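# Ease a crate carrying a can down a roller lane

## Task

Get the crate to roll down the roller lane until it rests against the stop. It must not bang hard into the stop, and any can on its lid must not slide a long way, get lifted or fall off. Release the crate once it is in place.

## Robot and tools

Robots: six identical i2rt Big YAM arms named arm1 to arm6. Each has six revolute joints, a two-finger gripper and a wrist camera (armN_cam_wrist). One fixed room camera, cam_high, also looks at the scene. The reach of a hand is about 1.0 m from the joint1 axis. arm1, arm2 and arm3 stand on the +y side (y about +0.65 to +0.70) and arm4, arm5 and arm6 on the -y side (y about -0.64 to -0.67), spread along x from about -1.2 to +1.5. Each foot (base_link) faces along its own +x.

Frame: one shared scene frame, origin on the floor, +z up, distances in metres. The printed hand point sits between the finger pads, roughly 1 cm short of the fingertips; the fingers point along the hand's +z and close along its y. hand_target is where the hand would be at the joint targets currently held; under load the hand may rest short of it, and it often ends a centimetre or more away.

Tool move: arguments are optional keys arm1 to arm6 plus cameras. Each arm key holds only that arm's part; arms left out get nothing new but may keep pushing toward old targets. An arm part may contain:
- joints: absolute joint targets by name, radians except gripper_m in metres. Ranges: joint1_rad -2.879 to 2.879 (turn about the foot, positive counter-clockwise seen from above); joint2_rad 0 to 3.141 (shoulder, 0 = upper arm pointing back, positive raises it up and forward); joint3_rad 0 to 3.019 (elbow, 0 = folded); joint4_rad -1.692 to 1.57 (hand pitch, positive tilts fingers up); joint5_rad -1.57 to 1.57 (sideways swing, positive to the arm's right); joint6_rad -2.094 to 2.094 (roll, positive clockwise seen from behind); gripper_m 0 to 0.093 (fingertip gap).
- target: an absolute hand pose, one list of seven numbers [x, y, z, qw, qx, qy, qz] in the scene frame, metres plus a unit quaternion, in the same form as the printed hand line. The hand goes in a straight line from its hand_target toward it. When target is given, joints may only contain gripper_m.
- speed: top path speed in m/s, 0.002 to 0.5, default 0.25; only allowed with target. Rotation is capped at twice that value in rad/s.
All motions in one call start together; all hand paths in one call finish together, paced by the slowest. Paths last 0.5 to 10 s and stop short if longer. Paths do not avoid obstacles or other arms, the hand lags and may overshoot the speed, especially near full stretch. Each control step clips the pose to within 100 mm and 20 degrees of the measured hand. Unknown keys make a call invalid; out-of-range values make it refused, and a refusal cancels the remaining move, wait and finished_scene calls in that reply.

cameras (in move and wait): list of camera names or "all"; omitted or null gives all, [] gives none. Images are the newest frames and may be slightly older than the state.

wait: seconds from 0 to 10; commands nothing, returns state and images.
zoom_image: camera name and region [x0, y0, x1, y1] in pixels of that camera's last full image (896x504, origin top-left), at most 504 by 504.
read_manual: returns licence texts only.
finished_scene: scene = the current scene's number; ends the scene permanently, so the crate must already be resting at the stop and released.

Result lines: the move line gives per arm "done" or the worst status. joint_status and hand_status report how the last accepted action ended: off_target (rested away, maybe still pushing), time_out (joint could not finish; it keeps a nearby target and pushes; send its reported position to relax it), not_followed (a safety check withheld the targets; may retry later), "pose unreachable" and "joint command not followed" for withheld hand or joint targets. on_its_own lists uncommanded motion; "held at" is a target, not a reading. "as last shown" lists arms not named in the action; their lines repeat earlier values and status reads "not commanded". Joint velocities in rad/s (gripper m/s), "within noise" when still. Joint torques in N m, positive toward larger joint values, include gravity; numbers 3 and 4 wrap at ±28. MOTOR HOT appears near 85 °C; at 100 °C the arm goes limp for 30 to 60 s (OVER-TEMPERATURE FAULT, keys say limit_stop_at_motor_heat; resend targets afterwards). Stretched poses, held loads and pushing into things heat motors.

Gripper: gripping a hard object reads up to 0.005 m narrower (or up to 0.002 wider) than the object; closed on nothing it reads 0.000 to 0.003. Full force begins about 0.005 m below the first-contact reading. To release, command a gap well above the reading.

Cautions: the arms do not stop on contact and can push hard. Two robots pressing together, including one gripper closing on another's fingers, ends the scene; the clearance check can act too late. Keep the crate slow near the stop so it does not slam, keep the can undisturbed on the lid, never drop or release a moving object, and do not push anything off the work area or onto the floor. Loose objects may occasionally get a brief external push. The simulation keeps running while you think, holding the last command.

Each tool is called as name([rows], argument=value, ...), one row to a line, values as JSON.

## Session

move()

Scene clock: 0.00 s.
Joint torques (N m): no reading
Heat: arm1: hottest joint6_rad 30 °C; arm2: hottest joint1_rad 36 °C; arm3: hottest joint1_rad 33 °C; arm4: hottest joint2_rad 36 °C; arm5: hottest joint4_rad 30 °C; arm6: hottest joint1_rad 33 °C.
Joint velocities: within noise
arm1.joint_positions: joint1_rad=+0.663 joint2_rad=+0.482 joint3_rad=+1.331 joint4_rad=-1.298 joint5_rad=-0.081 joint6_rad=-0.422 gripper_m=+0.09396
arm1.joint_status: not commanded
arm1.hand: x=-1.0478 y=+0.5501 z=+1.4913 quat_wxyz=(-0.454, -0.141, -0.834, +0.279) (m; scene frame)
arm1.hand_target: x=-1.0501 y=+0.5526 z=+1.5040 quat_wxyz=(-0.464, -0.139, -0.827, +0.286) (m; scene frame)
arm1.hand_status: not commanded
arm2.joint_positions: joint1_rad=+0.158 joint2_rad=+0.620 joint3_rad=+1.382 joint4_rad=-1.370 joint5_rad=+0.131 joint6_rad=-0.260 gripper_m=+0.09396
arm2.joint_status: not commanded
arm2.hand: x=-0.1139 y=+0.4276 z=+1.2714 quat_wxyz=(-0.232, -0.566, -0.677, +0.410) (m; scene frame)
arm2.hand_target: x=-0.1137 y=+0.4301 z=+1.2809 quat_wxyz=(-0.238, -0.563, -0.672, +0.418) (m; scene frame)
arm2.hand_status: not commanded
arm3.joint_positions: joint1_rad=+0.151 joint2_rad=+0.467 joint3_rad=+1.334 joint4_rad=-1.271 joint5_rad=-0.243 joint6_rad=+0.486 gripper_m=+0.09396
arm3.joint_status: not commanded
arm3.hand: x=+0.9692 y=+0.5311 z=+1.5333 quat_wxyz=(-0.540, -0.620, -0.550, +0.147) (m; scene frame)
arm3.hand_target: x=+0.9684 y=+0.5354 z=+1.5434 quat_wxyz=(-0.549, -0.613, -0.547, +0.152) (m; scene frame)
arm3.hand_status: not commanded
arm4.joint_positions: joint1_rad=-0.110 joint2_rad=+0.514 joint3_rad=+1.452 joint4_rad=-1.290 joint5_rad=-0.009 joint6_rad=-0.312 gripper_m=+0.09396
arm4.joint_status: not commanded
arm4.hand: x=+1.4754 y=-0.4592 z=+1.3811 quat_wxyz=(-0.442, +0.695, -0.439, -0.360) (m; scene frame)
arm4.hand_target: x=+1.4757 y=-0.4632 z=+1.3911 quat_wxyz=(-0.450, +0.689, -0.435, -0.366) (m; scene frame)
arm4.hand_status: not commanded
arm5.joint_positions: joint1_rad=+0.141 joint2_rad=+0.633 joint3_rad=+1.459 joint4_rad=-1.331 joint5_rad=-0.112 joint6_rad=-0.267 gripper_m=+0.09396
arm5.joint_status: not commanded
arm5.hand: x=+0.4624 y=-0.4233 z=+1.5062 quat_wxyz=(-0.356, +0.717, -0.479, -0.361) (m; scene frame)
arm5.hand_target: x=+0.4627 y=-0.4262 z=+1.5148 quat_wxyz=(-0.363, +0.713, -0.476, -0.367) (m; scene frame)
arm5.hand_status: not commanded
arm6.joint_positions: joint1_rad=+0.354 joint2_rad=+0.649 joint3_rad=+1.337 joint4_rad=-1.150 joint5_rad=-0.146 joint6_rad=+0.243 gripper_m=+0.09396
arm6.joint_status: not commanded
arm6.hand: x=-0.8306 y=-0.4373 z=+1.2798 quat_wxyz=(-0.173, +0.679, -0.508, -0.500) (m; scene frame)
arm6.hand_target: x=-0.8296 y=-0.4395 z=+1.2895 quat_wxyz=(-0.177, +0.676, -0.504, -0.508) (m; scene frame)
arm6.hand_status: not commanded
pictures: arm1_cam_wrist, arm2_cam_wrist, arm3_cam_wrist, arm4_cam_wrist, arm5_cam_wrist, arm6_cam_wrist, cam_high

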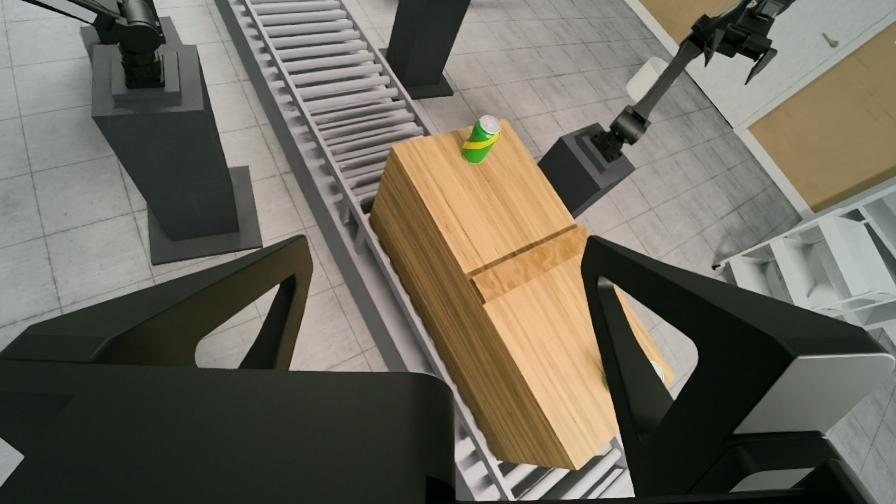

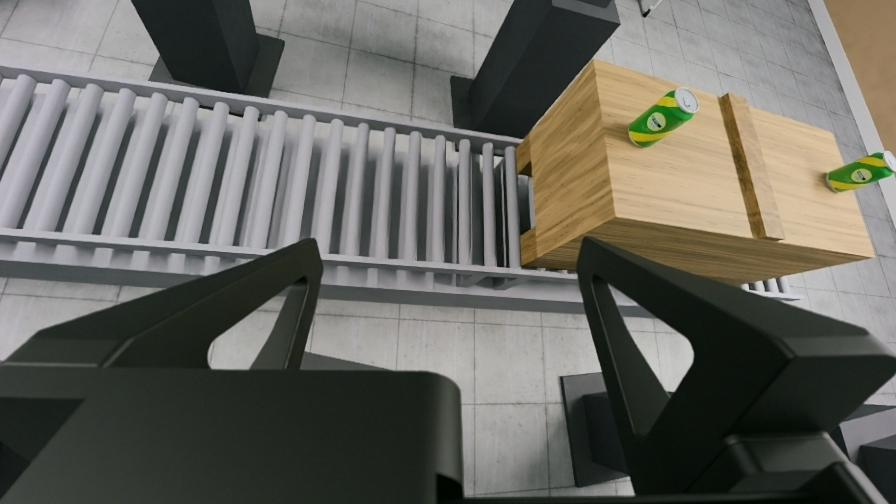

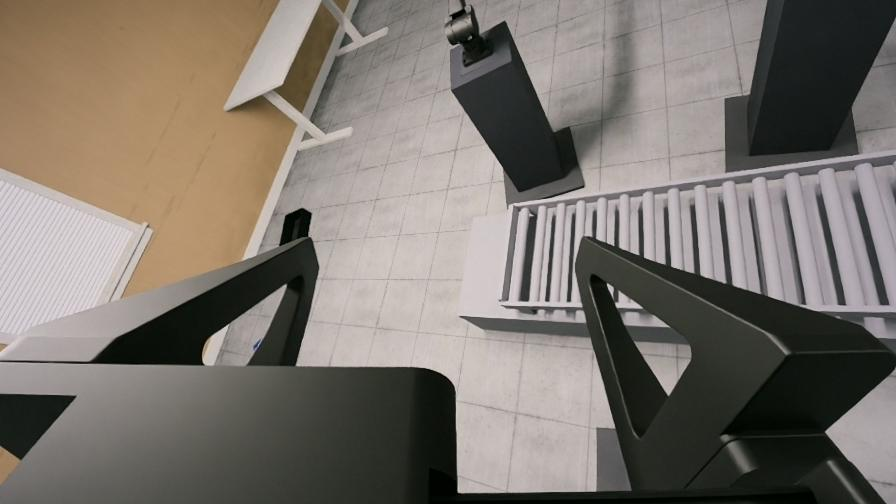

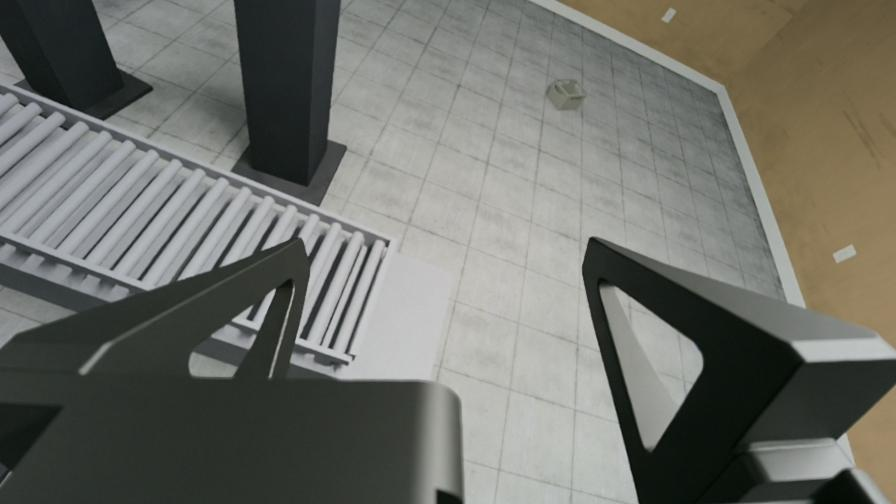

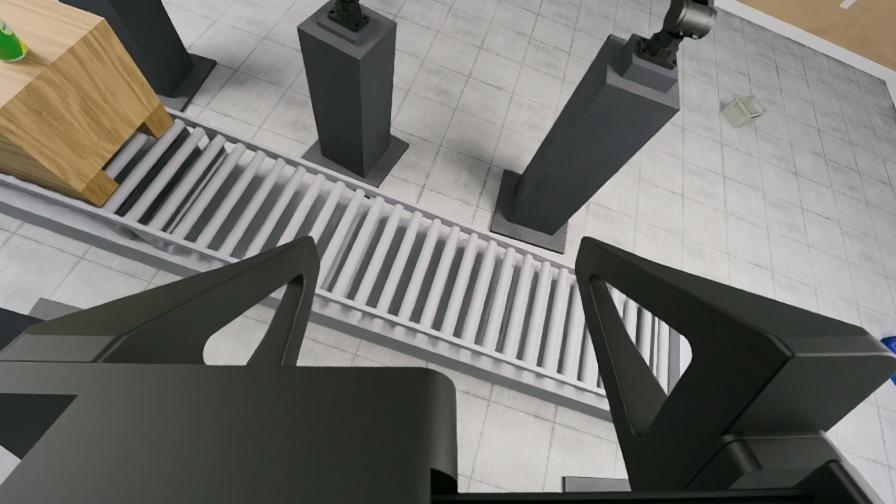

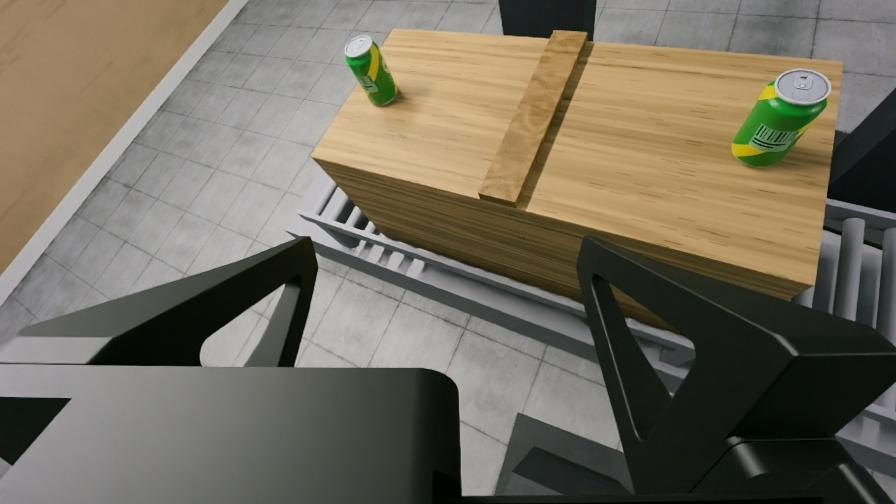

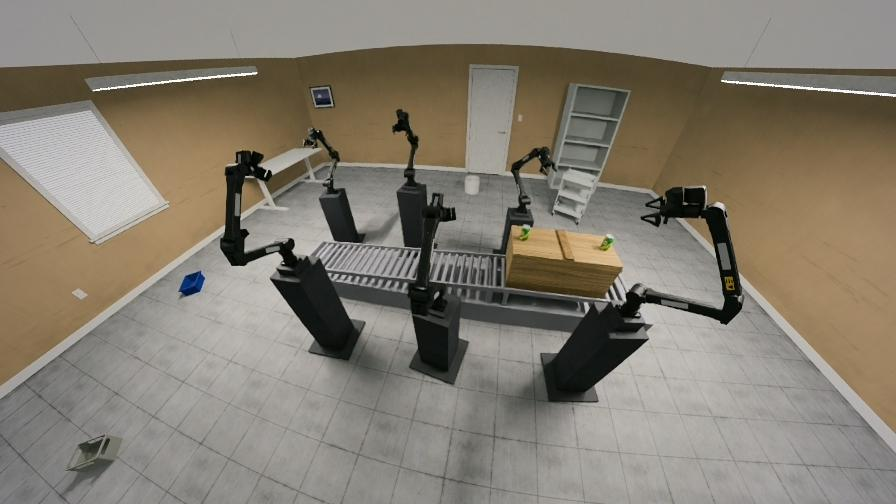

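move(arm6={"target":[-0.968,-0.16,1.06,-0.0923,0.701,-0.701,-0.0923]}, arm2={"target":[-0.30,0.115,1.16,0.0923,0.701,0.701,-0.0923]}, arm5={"target":[0.40,-0.16,1.20,-0.153,0.690,-0.690,-0.153]}, cameras=["arm6_cam_wrist","arm2_cam_wrist","arm5_cam_wrist","cam_high"])

zoom_image(camera="arm6_cam_wrist", region=[250, 0, 700, 400])

zoom_image(camera="cam_high", region=[260, 180, 660, 360])

Scene clock: 75.83 s.
Joint torques (N m): arm1=[0.85 6.12 9.24 1.55 0.03 0.04] | arm2=[-1.32 -14.8 11.63 0.39 -0.09 -0.01] | arm3=[-0.5 4.48 10.26 1.88 0 -0.11] | arm4=[-0.5 2.43 7.42 2.88 0 -0.03] | arm5=[-0.32 -11.52 15.9 1.51 -0.04 0.08] | arm6=[1.08 -19.14 14.04 0.5 0.15 0.04]
Heat: arm1: hottest joint3_rad 30 °C; arm2: hottest joint1_rad 35 °C; arm3: hottest joint3_rad 40 °C; arm4: hottest joint2_rad 36 °C; arm5: hottest joint3_rad 35 °C; arm6: hottest joint3_rad 37 °C.
move: arm2 off_target; arm5 off_target; arm6 off_target
Joint velocities: within noise
arm1, arm3, arm4: as last shown
arm2.joint_positions: joint1_rad=-0.217 joint2_rad=+1.744 joint3_rad=+2.125 joint4_rad=-1.670 joint5_rad=-0.109 joint6_rad=-0.387 gripper_m=+0.09396
arm2.joint_status: not commanded
arm2.hand: x=-0.2920 y=+0.1161 z=+1.1452 quat_wxyz=(-0.104, -0.694, -0.702, +0.116) (m; scene frame)
arm2.hand_target: x=-0.2997 y=+0.1157 z=+1.1592 quat_wxyz=(-0.108, -0.698, -0.696, +0.129) (m; scene frame)
arm2.hand_status: off_target (0.017 m and 3.1 deg from the pose sent, 0.380 m and 43.0 deg at the start; a joint's target at an end of its range on 31 of 86 steps)
arm5.joint_positions: joint1_rad=+0.294 joint2_rad=+1.371 joint3_rad=+1.260 joint4_rad=-1.074 joint5_rad=+0.110 joint6_rad=+0.188 gripper_m=+0.09396
arm5.joint_status: not commanded
arm5.hand: x=+0.4052 y=-0.1768 z=+1.1792 quat_wxyz=(-0.143, +0.697, -0.691, -0.132) (m; scene frame)
arm5.hand_target: x=+0.4003 y=-0.1612 z=+1.2001 quat_wxyz=(-0.153, +0.690, -0.690, -0.153) (m; scene frame)
arm5.hand_status: off_target (0.027 m and 2.8 deg from the pose sent, 0.409 m and 41.5 deg at the start)
arm6.joint_positions: joint1_rad=+0.442 joint2_rad=+1.727 joint3_rad=+1.890 joint4_rad=-1.526 joint5_rad=+0.125 joint6_rad=+0.502 gripper_m=+0.09396
arm6.joint_status: not commanded
arm6.hand: x=-0.9599 y=-0.1662 z=+1.0498 quat_wxyz=(-0.090, +0.705, -0.699, -0.083) (m; scene frame)
arm6.hand_target: x=-0.9678 y=-0.1604 z=+1.0598 quat_wxyz=(-0.092, +0.701, -0.701, -0.093) (m; scene frame)
arm6.hand_status: off_target (0.014 m and 1.2 deg from the pose sent, 0.380 m and 53.0 deg at the start)
pictures: arm2_cam_wrist, arm5_cam_wrist, arm6_cam_wrist, cam_high
camera_calibration:
arm2_cam_wrist: T_world_to_cam=[[-0.999205, -0.0316361, 0.0242433, -0.318061], [-0.0224874, 0.949672, 0.312436, -0.469334], [-0.0329074, 0.311643, -0.949629, 1.16714], [0, 0, 0, 1]] pos_world=[-0.289955, 0.0719203, 1.2627]
arm5_cam_wrist: T_world_to_cam=[[0.999506, 0.01907, 0.0249937, -0.432063], [0.0121631, -0.967672, 0.251918, -0.472367], [0.0289898, -0.251489, -0.967426, 1.20545], [0, 0, 0, 1]] pos_world=[0.402649, -0.1457, 1.29598]
arm6_cam_wrist: T_world_to_cam=[[0.999827, 0.0152244, 0.0106921, 0.950436], [0.0100314, -0.925201, 0.379345, -0.540637], [0.0156676, -0.379172, -0.925194, 1.04793], [0, 0, 0, 1]] pos_world=[-0.961267, -0.117323, 1.16446]

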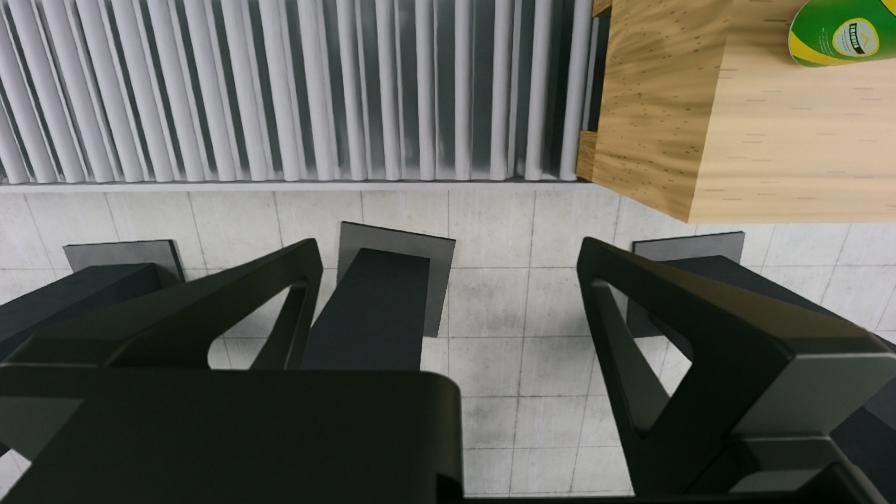

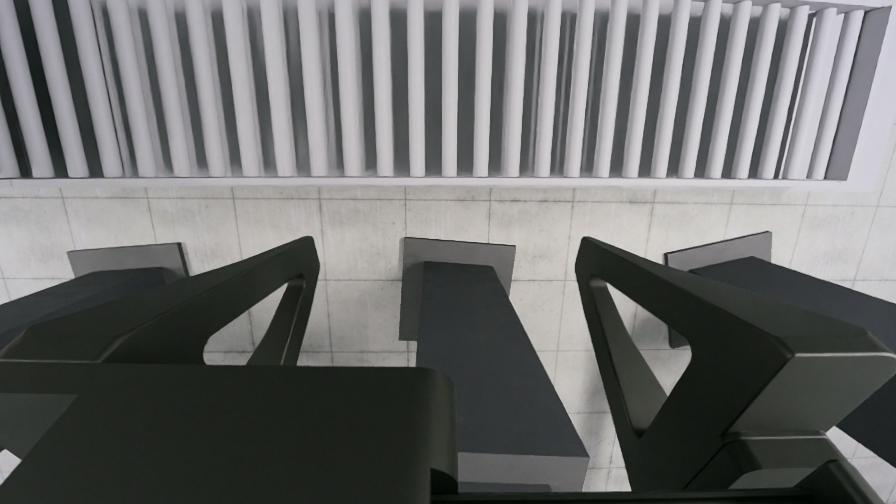

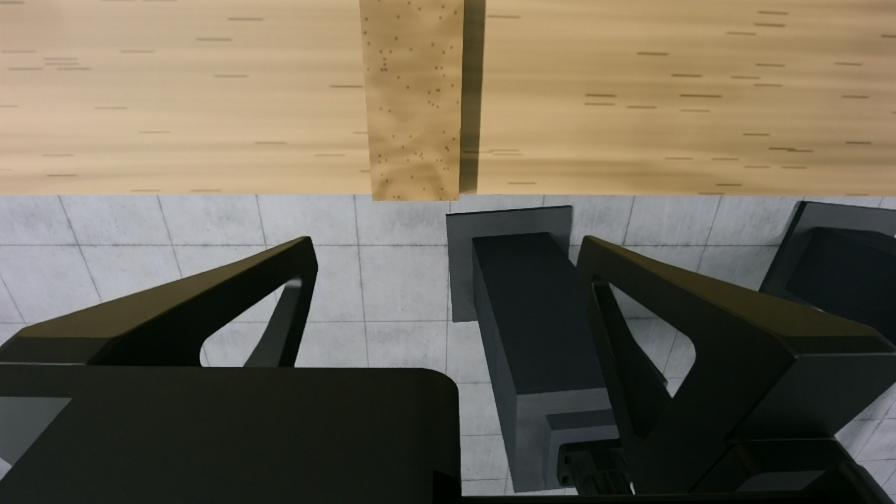

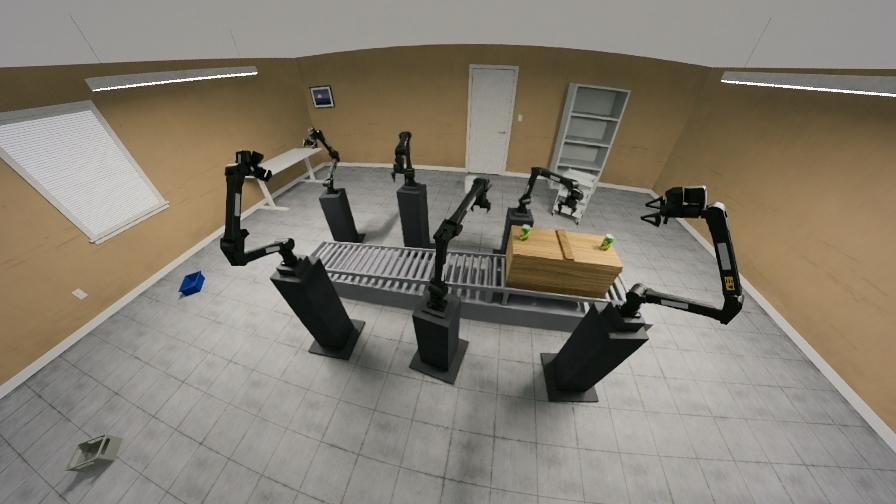

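Scaled by 1.120 from the camera's 896x504 image, which has a finer 1280x720 frame.

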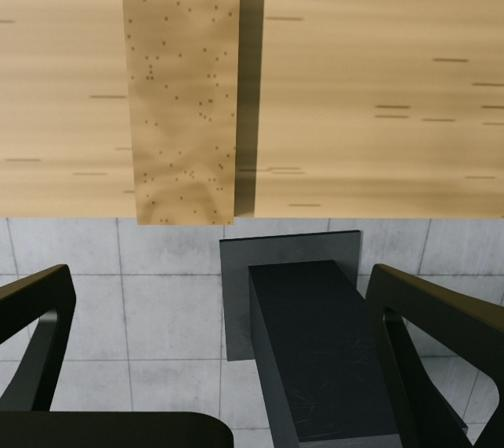

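Scaled by 1.260 from the camera's 896x504 image, which has a finer 1280x720 frame.

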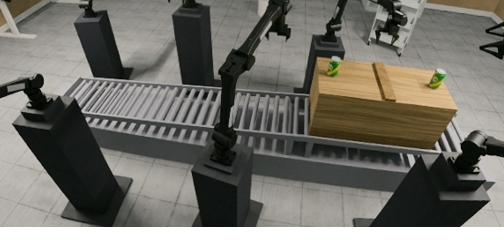

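move(arm6={"target":[-0.985,-0.148,0.932,-0.0923,0.701,-0.701,-0.0923],"speed":0.12}, cameras=["arm6_cam_wrist","arm1_cam_wrist"])

Scene clock: 87.87 s.
Joint torques (N m): arm1=[0.38 5.83 9.26 1.63 -0.01 0.05] | arm2=[-1.79 -14.62 11.7 0.57 -0.1 0.02] | arm3=[-0.38 4.42 10.25 1.91 0.01 -0.11] | arm4=[-0.56 2.37 7.47 2.84 -0.01 -0.04] | arm5=[-0.26 -11.52 15.9 1.52 -0.04 0.07] | arm6=[1.38 -19.49 9.61 1.52 0.18 0.04]
Heat: arm1: hottest joint3_rad 30 °C; arm2: hottest joint1_rad 35 °C; arm3: hottest joint3_rad 41 °C; arm4: hottest joint2_rad 36 °C; arm5: hottest joint3_rad 39 °C; arm6: hottest joint3_rad 36 °C.
move: arm6 off_target
Joint velocities: within noise
arm1, arm2, arm3, arm4, arm5: as last shown
arm5.joint_positions: joint1_rad=+0.294 joint2_rad=+1.371 joint3_rad=+1.260 joint4_rad=-1.074 joint5_rad=+0.110 joint6_rad=+0.189 gripper_m=+0.09396
arm6.joint_positions: joint1_rad=+0.456 joint2_rad=+1.765 joint3_rad=+1.665 joint4_rad=-1.233 joint5_rad=+0.128 joint6_rad=+0.518 gripper_m=+0.09396
arm6.joint_status: not commanded
arm6.hand: x=-0.9784 y=-0.1485 z=+0.9466 quat_wxyz=(-0.094, +0.702, -0.699, -0.099) (m; scene frame)
arm6.hand_target: x=-0.9848 y=-0.1483 z=+0.9321 quat_wxyz=(-0.092, +0.701, -0.701, -0.092) (m; scene frame)
arm6.hand_status: off_target (0.016 m and 0.8 deg from the pose sent, 0.122 m and 1.2 deg at the start)
pictures: arm1_cam_wrist, arm6_cam_wrist
camera_calibration:
arm6_cam_wrist: T_world_to_cam=[[0.999906, 0.0124472, -0.00576345, 0.984861], [0.0136802, -0.935596, 0.352808, -0.457762], [-0.00100079, -0.352854, -0.935678, 0.956985], [0, 0, 0, 1]] pos_world=[-0.977548, -0.102863, 1.06261]

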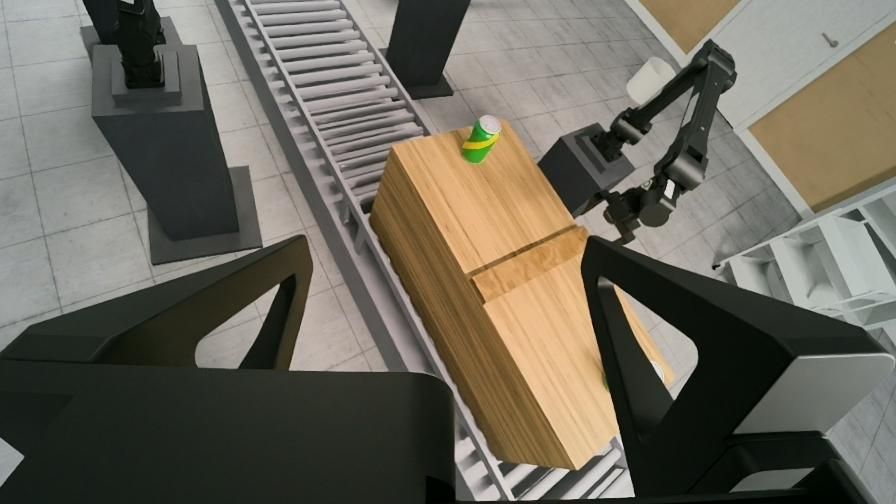

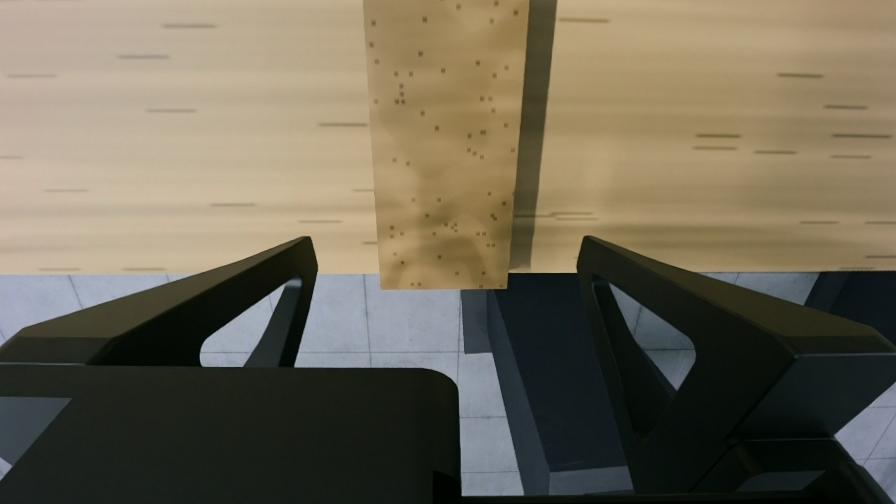

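move(arm6={"target":[-0.985,-0.143,0.898,-0.0923,0.701,-0.701,-0.0923],"speed":0.1}, cameras=["arm6_cam_wrist","arm1_cam_wrist"])

zoom_image(camera="arm1_cam_wrist", region=[440, 130, 720, 330])

Scene clock: 94.77 s.
Joint torques (N m): arm1=[0.67 5.89 9.36 1.58 -0.02 0.06] | arm2=[-0.97 -14.8 11.67 0.46 -0.11 0.02] | arm3=[-0.26 4.42 10.24 1.88 0 -0.11] | arm4=[-0.62 2.43 7.47 2.85 0 -0.05] | arm5=[-0.32 -11.52 15.9 1.51 -0.04 0.07] | arm6=[0.97 -19.25 9.37 1.52 0.14 0]
Heat: arm1: hottest joint3_rad 30 °C; arm2: hottest joint3_rad 36 °C; arm3: hottest joint3_rad 41 °C; arm4: hottest joint2_rad 36 °C; arm5: hottest joint3_rad 40 °C; arm6: hottest joint3_rad 35 °C.
move: arm6 off_target
Joint velocities: within noise
arm1, arm2, arm3, arm4, arm5: as last shown
arm6.joint_positions: joint1_rad=+0.456 joint2_rad=+1.787 joint3_rad=+1.613 joint4_rad=-1.152 joint5_rad=+0.128 joint6_rad=+0.519 gripper_m=+0.09396
arm6.joint_status: not commanded
arm6.hand: x=-0.9811 y=-0.1436 z=+0.9155 quat_wxyz=(-0.095, +0.701, -0.699, -0.101) (m; scene frame)
arm6.hand_target: x=-0.9847 y=-0.1434 z=+0.8983 quat_wxyz=(-0.092, +0.701, -0.701, -0.092) (m; scene frame)
arm6.hand_status: off_target (0.018 m and 1.1 deg from the pose sent, 0.049 m and 0.8 deg at the start)
pictures: arm1_cam_wrist, arm6_cam_wrist
camera_calibration:
arm6_cam_wrist: T_world_to_cam=[[0.999888, 0.0121144, -0.00876143, 0.990068], [0.0144072, -0.93732, 0.348173, -0.437483], [-0.00399434, -0.34826, -0.937389, 0.928861], [0, 0, 0, 1]] pos_world=[-0.979945, -0.0985702, 1.0317]

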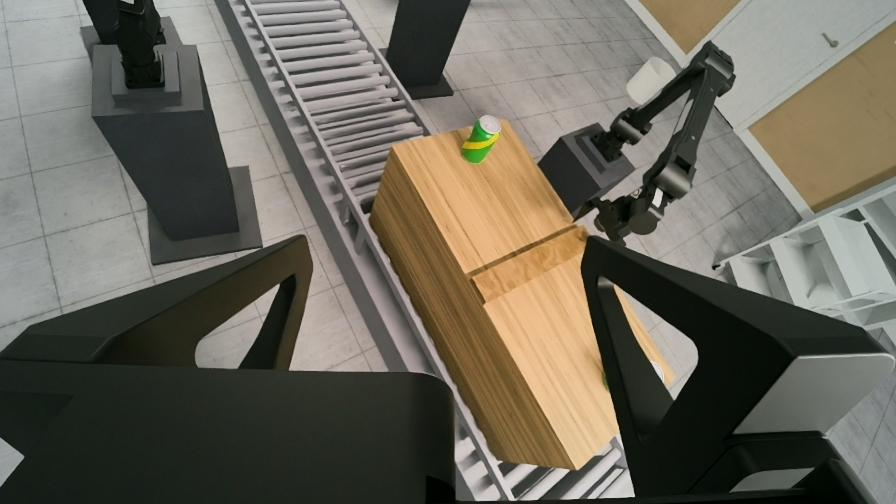

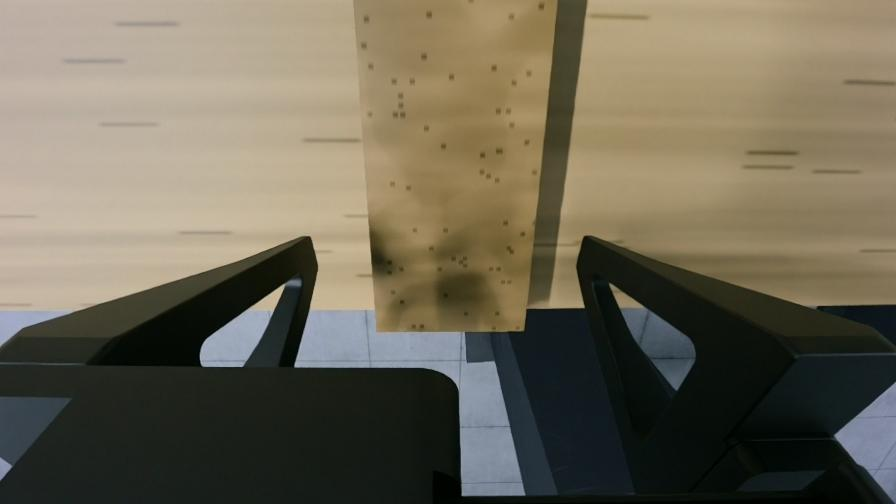

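Scaled by 1.800 from the camera's 896x504 image, which has a finer 1280x720 frame.

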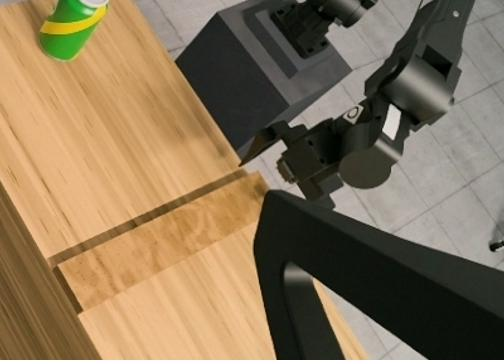

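move(arm6={"target":[-0.985,-0.143,0.882,-0.0923,0.701,-0.701,-0.0923],"speed":0.06}, cameras=["arm6_cam_wrist"])

Scene clock: 101.87 s.
Joint torques (N m): arm1=[0.26 5.89 9.33 1.66 0 0.04] | arm2=[-1.14 -14.8 11.67 0.47 -0.1 0.02] | arm3=[-0.44 4.42 10.19 1.91 0.01 -0.1] | arm4=[-0.5 2.49 7.46 2.85 0 -0.03] | arm5=[-0.26 -11.52 15.9 1.51 -0.04 0.07] | arm6=[1.03 -19.08 9.11 1.54 0.14 0]
Heat: arm1: hottest joint3_rad 30 °C; arm2: hottest joint3_rad 36 °C; arm3: hottest joint3_rad 41 °C; arm4: hottest joint2_rad 36 °C; arm5: hottest joint3_rad 41 °C; arm6: hottest joint3_rad 36 °C.
move: arm6 off_target
Joint velocities: within noise
arm1, arm2, arm3, arm4, arm5: as last shown
arm6.joint_positions: joint1_rad=+0.456 joint2_rad=+1.793 joint3_rad=+1.585 joint4_rad=-1.114 joint5_rad=+0.128 joint6_rad=+0.519 gripper_m=+0.09396
arm6.joint_status: not commanded
arm6.hand: x=-0.9815 y=-0.1428 z=+0.9025 quat_wxyz=(-0.096, +0.701, -0.699, -0.104) (m; scene frame)
arm6.hand_target: x=-0.9846 y=-0.1436 z=+0.8823 quat_wxyz=(-0.092, +0.701, -0.701, -0.092) (m; scene frame)
arm6.hand_status: off_target (0.021 m and 1.4 deg from the pose sent, 0.034 m and 1.1 deg at the start)
pictures: arm6_cam_wrist
camera_calibration:
arm6_cam_wrist: T_world_to_cam=[[0.99986, 0.0122574, -0.0113965, 0.99272], [0.0154293, -0.938895, 0.343858, -0.427503], [-0.00648533, -0.343986, -0.938952, 0.916528], [0, 0, 0, 1]] pos_world=[-0.980041, -0.098276, 1.01889]

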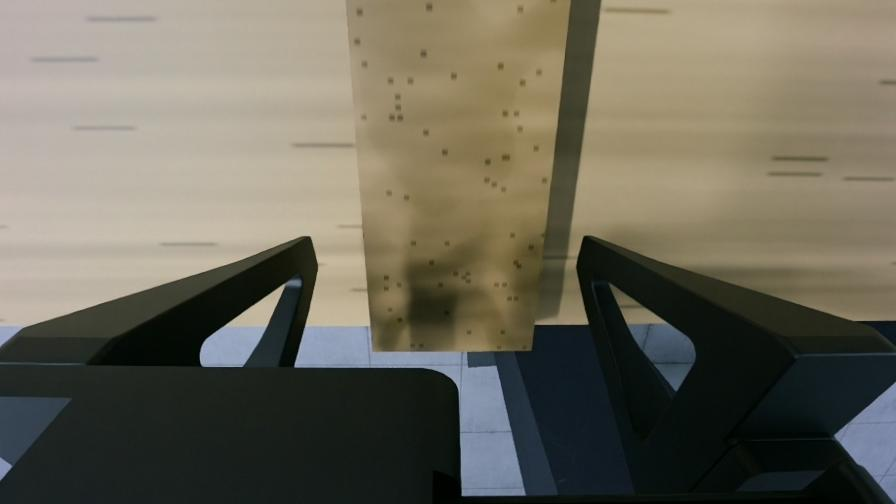

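move(arm6={"joints":{"gripper_m":0.045}}, cameras=["arm6_cam_wrist"])

zoom_image(camera="arm6_cam_wrist", region=[250, 150, 700, 400])

Scene clock: 111.40 s.
Joint torques (N m): arm1=[0.62 5.83 9.29 1.62 -0.01 0.06] | arm2=[-1.38 -14.68 11.59 0.4 -0.12 0.03] | arm3=[-0.32 4.42 10.29 1.92 0 -0.1] | arm4=[-0.44 2.43 7.5 2.86 -0.01 -0.04] | arm5=[-0.32 -11.52 15.9 1.51 -0.04 0.07] | arm6=[1.03 -19.08 9.11 1.52 0.14 0]
Heat: arm1: hottest joint3_rad 31 °C; arm2: hottest joint3_rad 37 °C; arm3: hottest joint3_rad 41 °C; arm4: hottest joint2_rad 36 °C; arm5: hottest joint3_rad 43 °C; arm6: hottest joint2_rad 35 °C.
move: arm6 done
Joint velocities: within noise
arm1, arm2, arm3, arm4, arm5: as last shown
arm6.joint_positions: joint1_rad=+0.456 joint2_rad=+1.793 joint3_rad=+1.585 joint4_rad=-1.114 joint5_rad=+0.128 joint6_rad=+0.519 gripper_m=+0.04521
arm6.joint_status: all done
arm6.hand: x=-0.9815 y=-0.1427 z=+0.9025 quat_wxyz=(-0.096, +0.701, -0.699, -0.104) (m; scene frame)
arm6.hand_target: x=-0.9847 y=-0.1435 z=+0.8823 quat_wxyz=(-0.092, +0.701, -0.701, -0.092) (m; scene frame)
arm6.hand_status: not commanded
pictures: arm6_cam_wrist
camera_calibration:
arm6_cam_wrist: T_world_to_cam=[[0.999859, 0.0121947, -0.0115799, 0.992898], [0.0154308, -0.939037, 0.34347, -0.427027], [-0.00668547, -0.3436, -0.939092, 0.916546], [0, 0, 0, 1]] pos_world=[-0.980041, -0.0981766, 1.01889]

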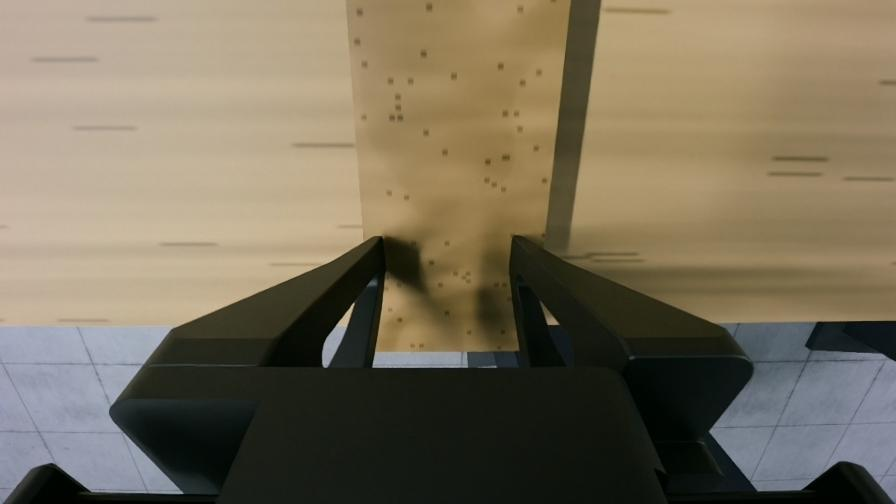

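Scaled by 1.120 from the camera's 896x504 image, which has a finer 1280x720 frame.

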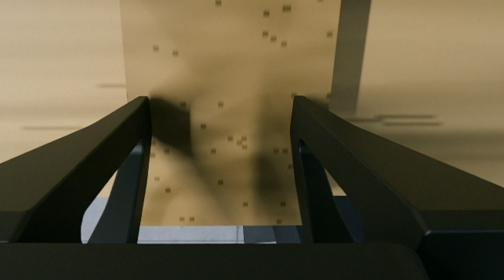

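move(arm6={"joints":{"gripper_m":0.093}}, cameras=[])

move(arm6={"target":[-0.983,-0.14,0.862,-0.0923,0.701,-0.701,-0.0923],"speed":0.06}, cameras=["arm6_cam_wrist","arm1_cam_wrist"])

zoom_image(camera="arm6_cam_wrist", region=[250, 150, 700, 400])

Scene clock: 120.70 s.
Joint torques (N m): arm1=[0.44 5.83 9.29 1.62 -0.03 0.05] | arm2=[-1.49 -14.92 11.58 0.44 -0.1 0.04] | arm3=[-0.44 4.48 10.19 1.89 0.02 -0.11] | arm4=[-0.38 2.43 7.46 2.88 0 -0.05] | arm5=[-0.32 -11.46 15.9 1.52 -0.04 0.07] | arm6=[0.97 -19.08 9.11 1.54 0.14 0]
Heat: arm1: hottest joint3_rad 31 °C; arm2: hottest joint3_rad 38 °C; arm3: hottest joint3_rad 42 °C; arm4: hottest joint2_rad 36 °C; arm5: hottest joint3_rad 44 °C; arm6: hottest joint2_rad 35 °C.
move: arm6 done
Joint velocities: within noise
arm1, arm2, arm3, arm4, arm5: as last shown
arm6.joint_positions: joint1_rad=+0.456 joint2_rad=+1.793 joint3_rad=+1.585 joint4_rad=-1.114 joint5_rad=+0.128 joint6_rad=+0.519 gripper_m=+0.09279
arm6.joint_status: all done
arm6.hand: x=-0.9815 y=-0.1427 z=+0.9025 quat_wxyz=(-0.096, +0.701, -0.699, -0.104) (m; scene frame)
arm6.hand_target: x=-0.9847 y=-0.1435 z=+0.8823 quat_wxyz=(-0.092, +0.701, -0.701, -0.092) (m; scene frame)
arm6.hand_status: not commanded
pictures: none
No camera images: "cameras" was empty.

Scene clock: 121.73 s.
Joint torques (N m): arm1=[0.67 6.01 9.24 1.61 -0.02 0.05] | arm2=[-0.97 -14.74 11.71 0.49 -0.11 0] | arm3=[-0.38 4.48 10.24 1.95 0.02 -0.1] | arm4=[-0.56 2.67 7.46 2.86 -0.01 -0.05] | arm5=[-0.32 -11.52 15.9 1.51 -0.04 0.07] | arm6=[0.5 -19.02 9.05 1.57 0.1 -0.06]
Heat: arm1: hottest joint3_rad 31 °C; arm2: hottest joint3_rad 38 °C; arm3: hottest joint3_rad 42 °C; arm4: hottest joint2_rad 36 °C; arm5: hottest joint3_rad 44 °C; arm6: hottest joint2_rad 35 °C.
move: arm6 off_target
Joint velocities: within noise
arm1, arm2, arm3, arm4, arm5: as last shown
arm6.joint_positions: joint1_rad=+0.456 joint2_rad=+1.809 joint3_rad=+1.556 joint4_rad=-1.067 joint5_rad=+0.128 joint6_rad=+0.519 gripper_m=+0.09288
arm6.joint_status: not commanded
arm6.hand: x=-0.9826 y=-0.1407 z=+0.8834 quat_wxyz=(-0.096, +0.701, -0.699, -0.105) (m; scene frame)
arm6.hand_target: x=-0.9826 y=-0.1406 z=+0.8623 quat_wxyz=(-0.092, +0.701, -0.701, -0.092) (m; scene frame)
arm6.hand_status: off_target (0.021 m and 1.5 deg from the pose sent, 0.041 m and 1.4 deg at the start)
pictures: arm1_cam_wrist, arm6_cam_wrist
camera_calibration:
arm6_cam_wrist: T_world_to_cam=[[0.999846, 0.0122896, -0.0125415, 0.994515], [0.015838, -0.939589, 0.341937, -0.417046], [-0.00758156, -0.342083, -0.939639, 0.899186], [0, 0, 0, 1]] pos_world=[-0.98094, -0.0964786, 0.999986]

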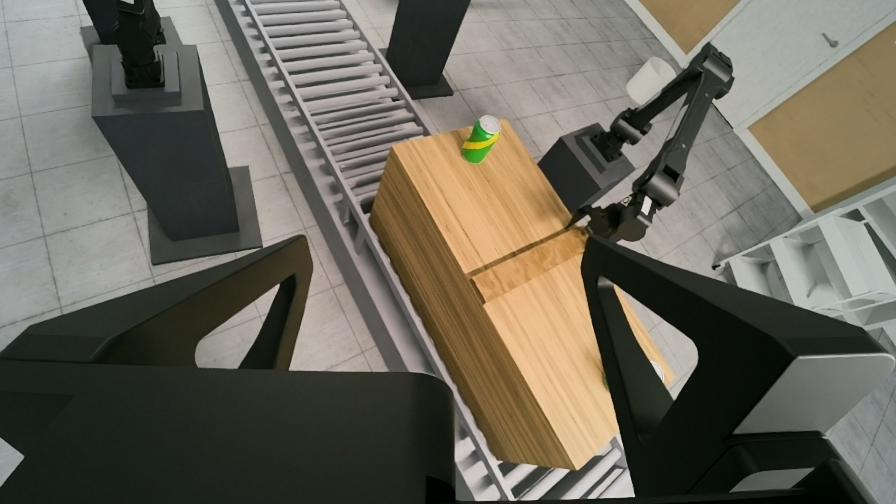

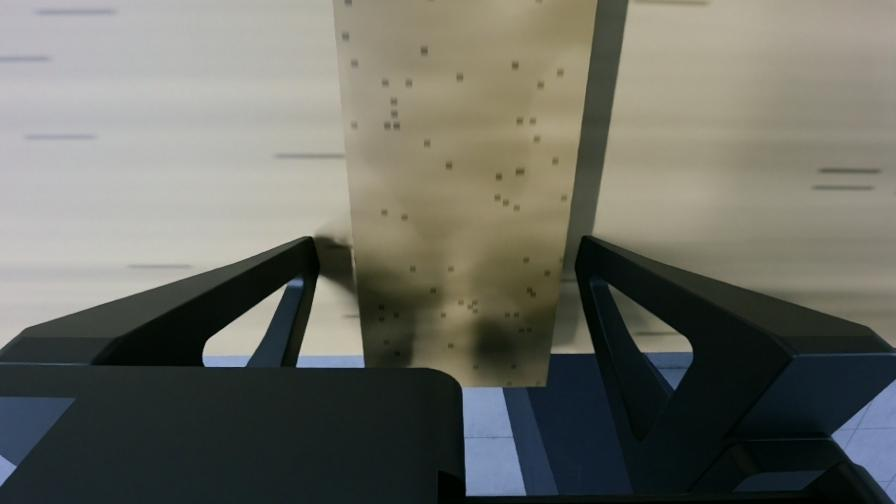

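Scaled by 1.120 from the camera's 896x504 image, which has a finer 1280x720 frame.

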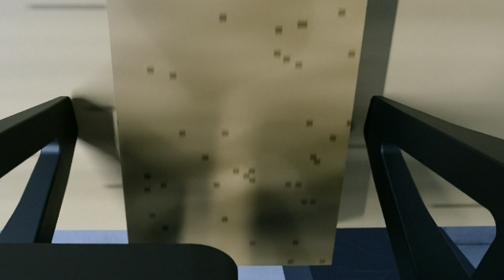

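move(arm6={"target":[-0.977,-0.14,0.849,-0.0923,0.701,-0.701,-0.0923],"speed":0.05}, cameras=["arm6_cam_wrist"])

zoom_image(camera="arm6_cam_wrist", region=[250, 150, 700, 400])

Scene clock: 127.97 s.
Joint torques (N m): arm1=[0.67 5.89 9.35 1.57 0.01 0.04] | arm2=[-1.26 -14.74 11.67 0.46 -0.08 -0.01] | arm3=[-0.56 4.31 10.25 1.89 0.01 -0.11] | arm4=[-0.56 2.49 7.42 2.82 -0.02 -0.04] | arm5=[-0.26 -11.52 15.9 1.52 -0.04 0.07] | arm6=[-0.15 -18.2 7.68 1.92 0.05 -0.15]
Heat: arm1: hottest joint3_rad 31 °C; arm2: hottest joint3_rad 38 °C; arm3: hottest joint3_rad 42 °C; arm4: hottest joint2_rad 36 °C; arm5: hottest joint3_rad 45 °C; arm6: hottest joint2_rad 35 °C.
move: arm6 off_target
Joint velocities: within noise
arm1.joint_positions: joint1_rad=+0.663 joint2_rad=+0.482 joint3_rad=+1.331 joint4_rad=-1.298 joint5_rad=-0.081 joint6_rad=-0.422 gripper_m=+0.09396
arm1.joint_status: not commanded
arm1.hand: x=-1.0478 y=+0.5501 z=+1.4913 quat_wxyz=(-0.454, -0.141, -0.834, +0.279) (m; scene frame)
arm1.hand_target: x=-1.0501 y=+0.5526 z=+1.5040 quat_wxyz=(-0.464, -0.139, -0.827, +0.286) (m; scene frame)
arm1.hand_status: not commanded
arm2, arm5: as last shown
arm3.joint_positions: joint1_rad=+0.151 joint2_rad=+0.467 joint3_rad=+1.334 joint4_rad=-1.271 joint5_rad=-0.243 joint6_rad=+0.486 gripper_m=+0.09396
arm3.joint_status: not commanded
arm3.hand: x=+0.9692 y=+0.5311 z=+1.5333 quat_wxyz=(-0.540, -0.620, -0.550, +0.147) (m; scene frame)
arm3.hand_target: x=+0.9684 y=+0.5354 z=+1.5434 quat_wxyz=(-0.549, -0.613, -0.547, +0.152) (m; scene frame)
arm3.hand_status: not commanded
arm4.joint_positions: joint1_rad=-0.110 joint2_rad=+0.514 joint3_rad=+1.452 joint4_rad=-1.290 joint5_rad=-0.009 joint6_rad=-0.312 gripper_m=+0.09396
arm4.joint_status: not commanded
arm4.hand: x=+1.4754 y=-0.4592 z=+1.3811 quat_wxyz=(-0.442, +0.695, -0.439, -0.360) (m; scene frame)
arm4.hand_target: x=+1.4757 y=-0.4632 z=+1.3911 quat_wxyz=(-0.450, +0.689, -0.435, -0.366) (m; scene frame)
arm4.hand_status: not commanded
arm6.joint_positions: joint1_rad=+0.454 joint2_rad=+1.802 joint3_rad=+1.539 joint4_rad=-1.039 joint5_rad=+0.127 joint6_rad=+0.519 gripper_m=+0.09288
arm6.joint_status: not commanded
arm6.hand: x=-0.9820 y=-0.1399 z=+0.8818 quat_wxyz=(-0.098, +0.699, -0.699, -0.113) (m; scene frame)
arm6.hand_target: x=-0.9764 y=-0.1412 z=+0.8498 quat_wxyz=(-0.092, +0.701, -0.701, -0.092) (m; scene frame)
arm6.hand_status: off_target (0.033 m and 2.5 deg from the pose sent, 0.035 m and 1.5 deg at the start)
pictures: arm6_cam_wrist
camera_calibration:
arm6_cam_wrist: T_world_to_cam=[[0.999696, 0.0109721, -0.0220992, 1.00197], [0.0176253, -0.944359, 0.328443, -0.402633], [-0.0172659, -0.328732, -0.944265, 0.894424], [0, 0, 0, 1]] pos_world=[-0.979129, -0.097198, 0.998958]

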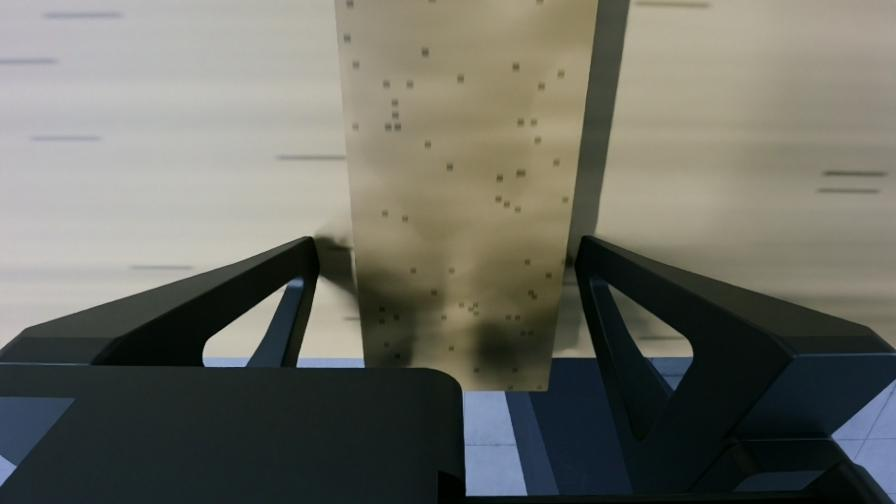

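Scaled by 1.120 from the camera's 896x504 image, which has a finer 1280x720 frame.

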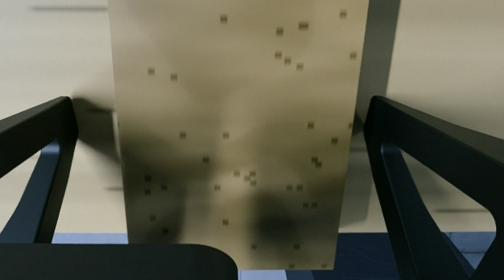

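move(arm6={"target":[-0.977,-0.14,0.874,-0.0923,0.701,-0.701,-0.0923],"speed":0.05}, cameras=["arm6_cam_wrist"])

move(arm6={"joints":{"gripper_m":0.05}}, cameras=["arm6_cam_wrist"])

Scene clock: 137.70 s.
Joint torques (N m): arm1=[0.32 6.12 9.31 1.59 -0.02 0.04] | arm2=[-1.49 -14.62 11.62 0.5 -0.1 0.03] | arm3=[-0.5 4.42 10.26 1.87 0.01 -0.11] | arm4=[-0.62 2.43 7.47 2.86 -0.02 -0.03] | arm5=[-0.32 -11.52 15.91 1.51 -0.04 0.07] | arm6=[-0.09 -19.6 11.33 -0.08 0.06 -0.15]
Heat: arm1: hottest joint3_rad 31 °C; arm2: hottest joint3_rad 39 °C; arm3: hottest joint3_rad 42 °C; arm4: hottest joint2_rad 36 °C; arm5: hottest joint3_rad 46 °C; arm6: hottest joint2_rad 36 °C.
move: arm6 done
Joint velocities: within noise
arm1, arm3, arm4: as last shown
arm2.joint_positions: joint1_rad=-0.217 joint2_rad=+1.744 joint3_rad=+2.125 joint4_rad=-1.670 joint5_rad=-0.109 joint6_rad=-0.387 gripper_m=+0.09396
arm2.joint_status: not commanded
arm2.hand: x=-0.2920 y=+0.1161 z=+1.1452 quat_wxyz=(-0.104, -0.694, -0.702, +0.116) (m; scene frame)
arm2.hand_target: x=-0.2997 y=+0.1157 z=+1.1592 quat_wxyz=(-0.108, -0.698, -0.696, +0.129) (m; scene frame)
arm2.hand_status: not commanded
arm5.joint_positions: joint1_rad=+0.294 joint2_rad=+1.371 joint3_rad=+1.260 joint4_rad=-1.074 joint5_rad=+0.110 joint6_rad=+0.189 gripper_m=+0.09396
arm5.joint_status: not commanded
arm5.hand: x=+0.4052 y=-0.1768 z=+1.1792 quat_wxyz=(-0.143, +0.696, -0.691, -0.132) (m; scene frame)
arm5.hand_target: x=+0.4003 y=-0.1612 z=+1.2001 quat_wxyz=(-0.153, +0.690, -0.690, -0.153) (m; scene frame)
arm5.hand_status: not commanded
arm6.joint_positions: joint1_rad=+0.454 joint2_rad=+1.801 joint3_rad=+1.538 joint4_rad=-1.050 joint5_rad=+0.127 joint6_rad=+0.519 gripper_m=+0.09289
arm6.joint_status: not commanded
arm6.hand: x=-0.9805 y=-0.1421 z=+0.8814 quat_wxyz=(-0.096, +0.700, -0.700, -0.108) (m; scene frame)
arm6.hand_target: x=-0.9768 y=-0.1402 z=+0.8739 quat_wxyz=(-0.092, +0.701, -0.701, -0.093) (m; scene frame)
arm6.hand_status: done (0.008 m and 1.9 deg from the pose sent, 0.009 m and 2.5 deg at the start)
pictures: arm6_cam_wrist
camera_calibration:
arm6_cam_wrist: T_world_to_cam=[[0.999795, 0.0104567, -0.0173234, 0.996355], [0.0156851, -0.941369, 0.337015, -0.413641], [-0.0127836, -0.337218, -0.94134, 0.893845], [0, 0, 0, 1]] pos_world=[-0.978236, -0.0983869, 0.998075]

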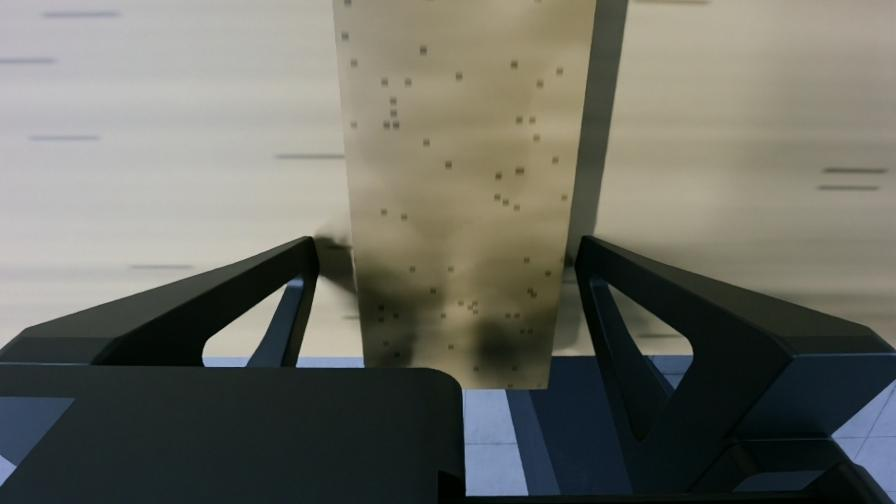

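Scene clock: 138.33 s.
Joint torques (N m): arm1=[0.26 6.18 9.4 1.62 -0.02 0.06] | arm2=[-1.26 -15.03 11.64 0.5 -0.11 0.07] | arm3=[-0.38 4.37 10.29 1.87 0.01 -0.1] | arm4=[-0.73 2.43 7.5 2.88 -0.02 -0.04] | arm5=[-0.32 -11.52 15.91 1.52 -0.04 0.07] | arm6=[0.32 -19.37 11.23 0.25 0.06 -0.15]
Heat: arm1: hottest joint3_rad 31 °C; arm2: hottest joint3_rad 39 °C; arm3: hottest joint3_rad 42 °C; arm4: hottest joint2_rad 36 °C; arm5: hottest joint3_rad 46 °C; arm6: hottest joint2_rad 36 °C.
move: arm6 off_target
Joint velocities: within noise
arm1, arm2, arm3, arm4, arm5: as last shown
arm6.joint_positions: joint1_rad=+0.449 joint2_rad=+1.799 joint3_rad=+1.540 joint4_rad=-1.059 joint5_rad=+0.127 joint6_rad=+0.519 gripper_m=+0.06286
arm6.joint_status: gripper_m off_target (ended at +0.06290, target +0.05000)
arm6.hand: x=-0.9773 y=-0.1425 z=+0.8822 quat_wxyz=(-0.096, +0.699, -0.701, -0.105) (m; scene frame)
arm6.hand_target: x=-0.9770 y=-0.1402 z=+0.8741 quat_wxyz=(-0.092, +0.701, -0.701, -0.093) (m; scene frame)
arm6.hand_status: not commanded
pictures: arm6_cam_wrist
camera_calibration:
arm6_cam_wrist: T_world_to_cam=[[0.999884, 0.00618383, -0.0138887, 0.989611], [0.0105684, -0.93943, 0.342577, -0.423962], [-0.010929, -0.342684, -0.939387, 0.893883], [0, 0, 0, 1]] pos_world=[-0.975246, -0.0980829, 0.998686]

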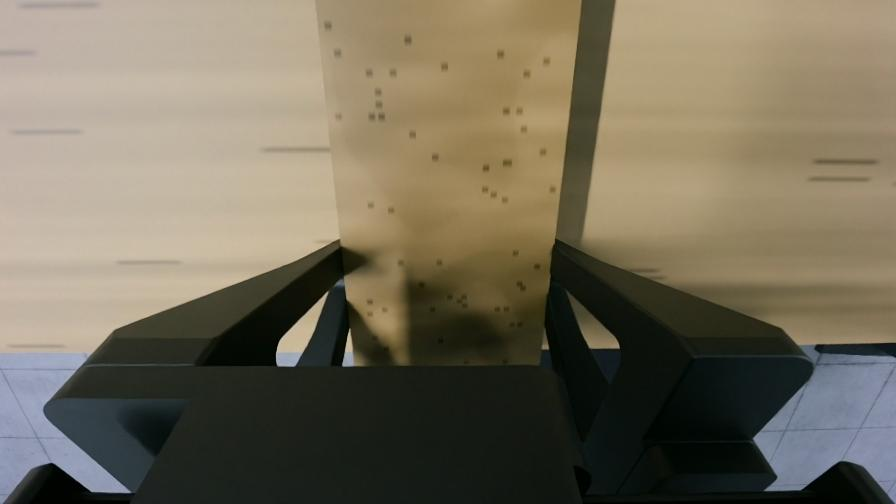

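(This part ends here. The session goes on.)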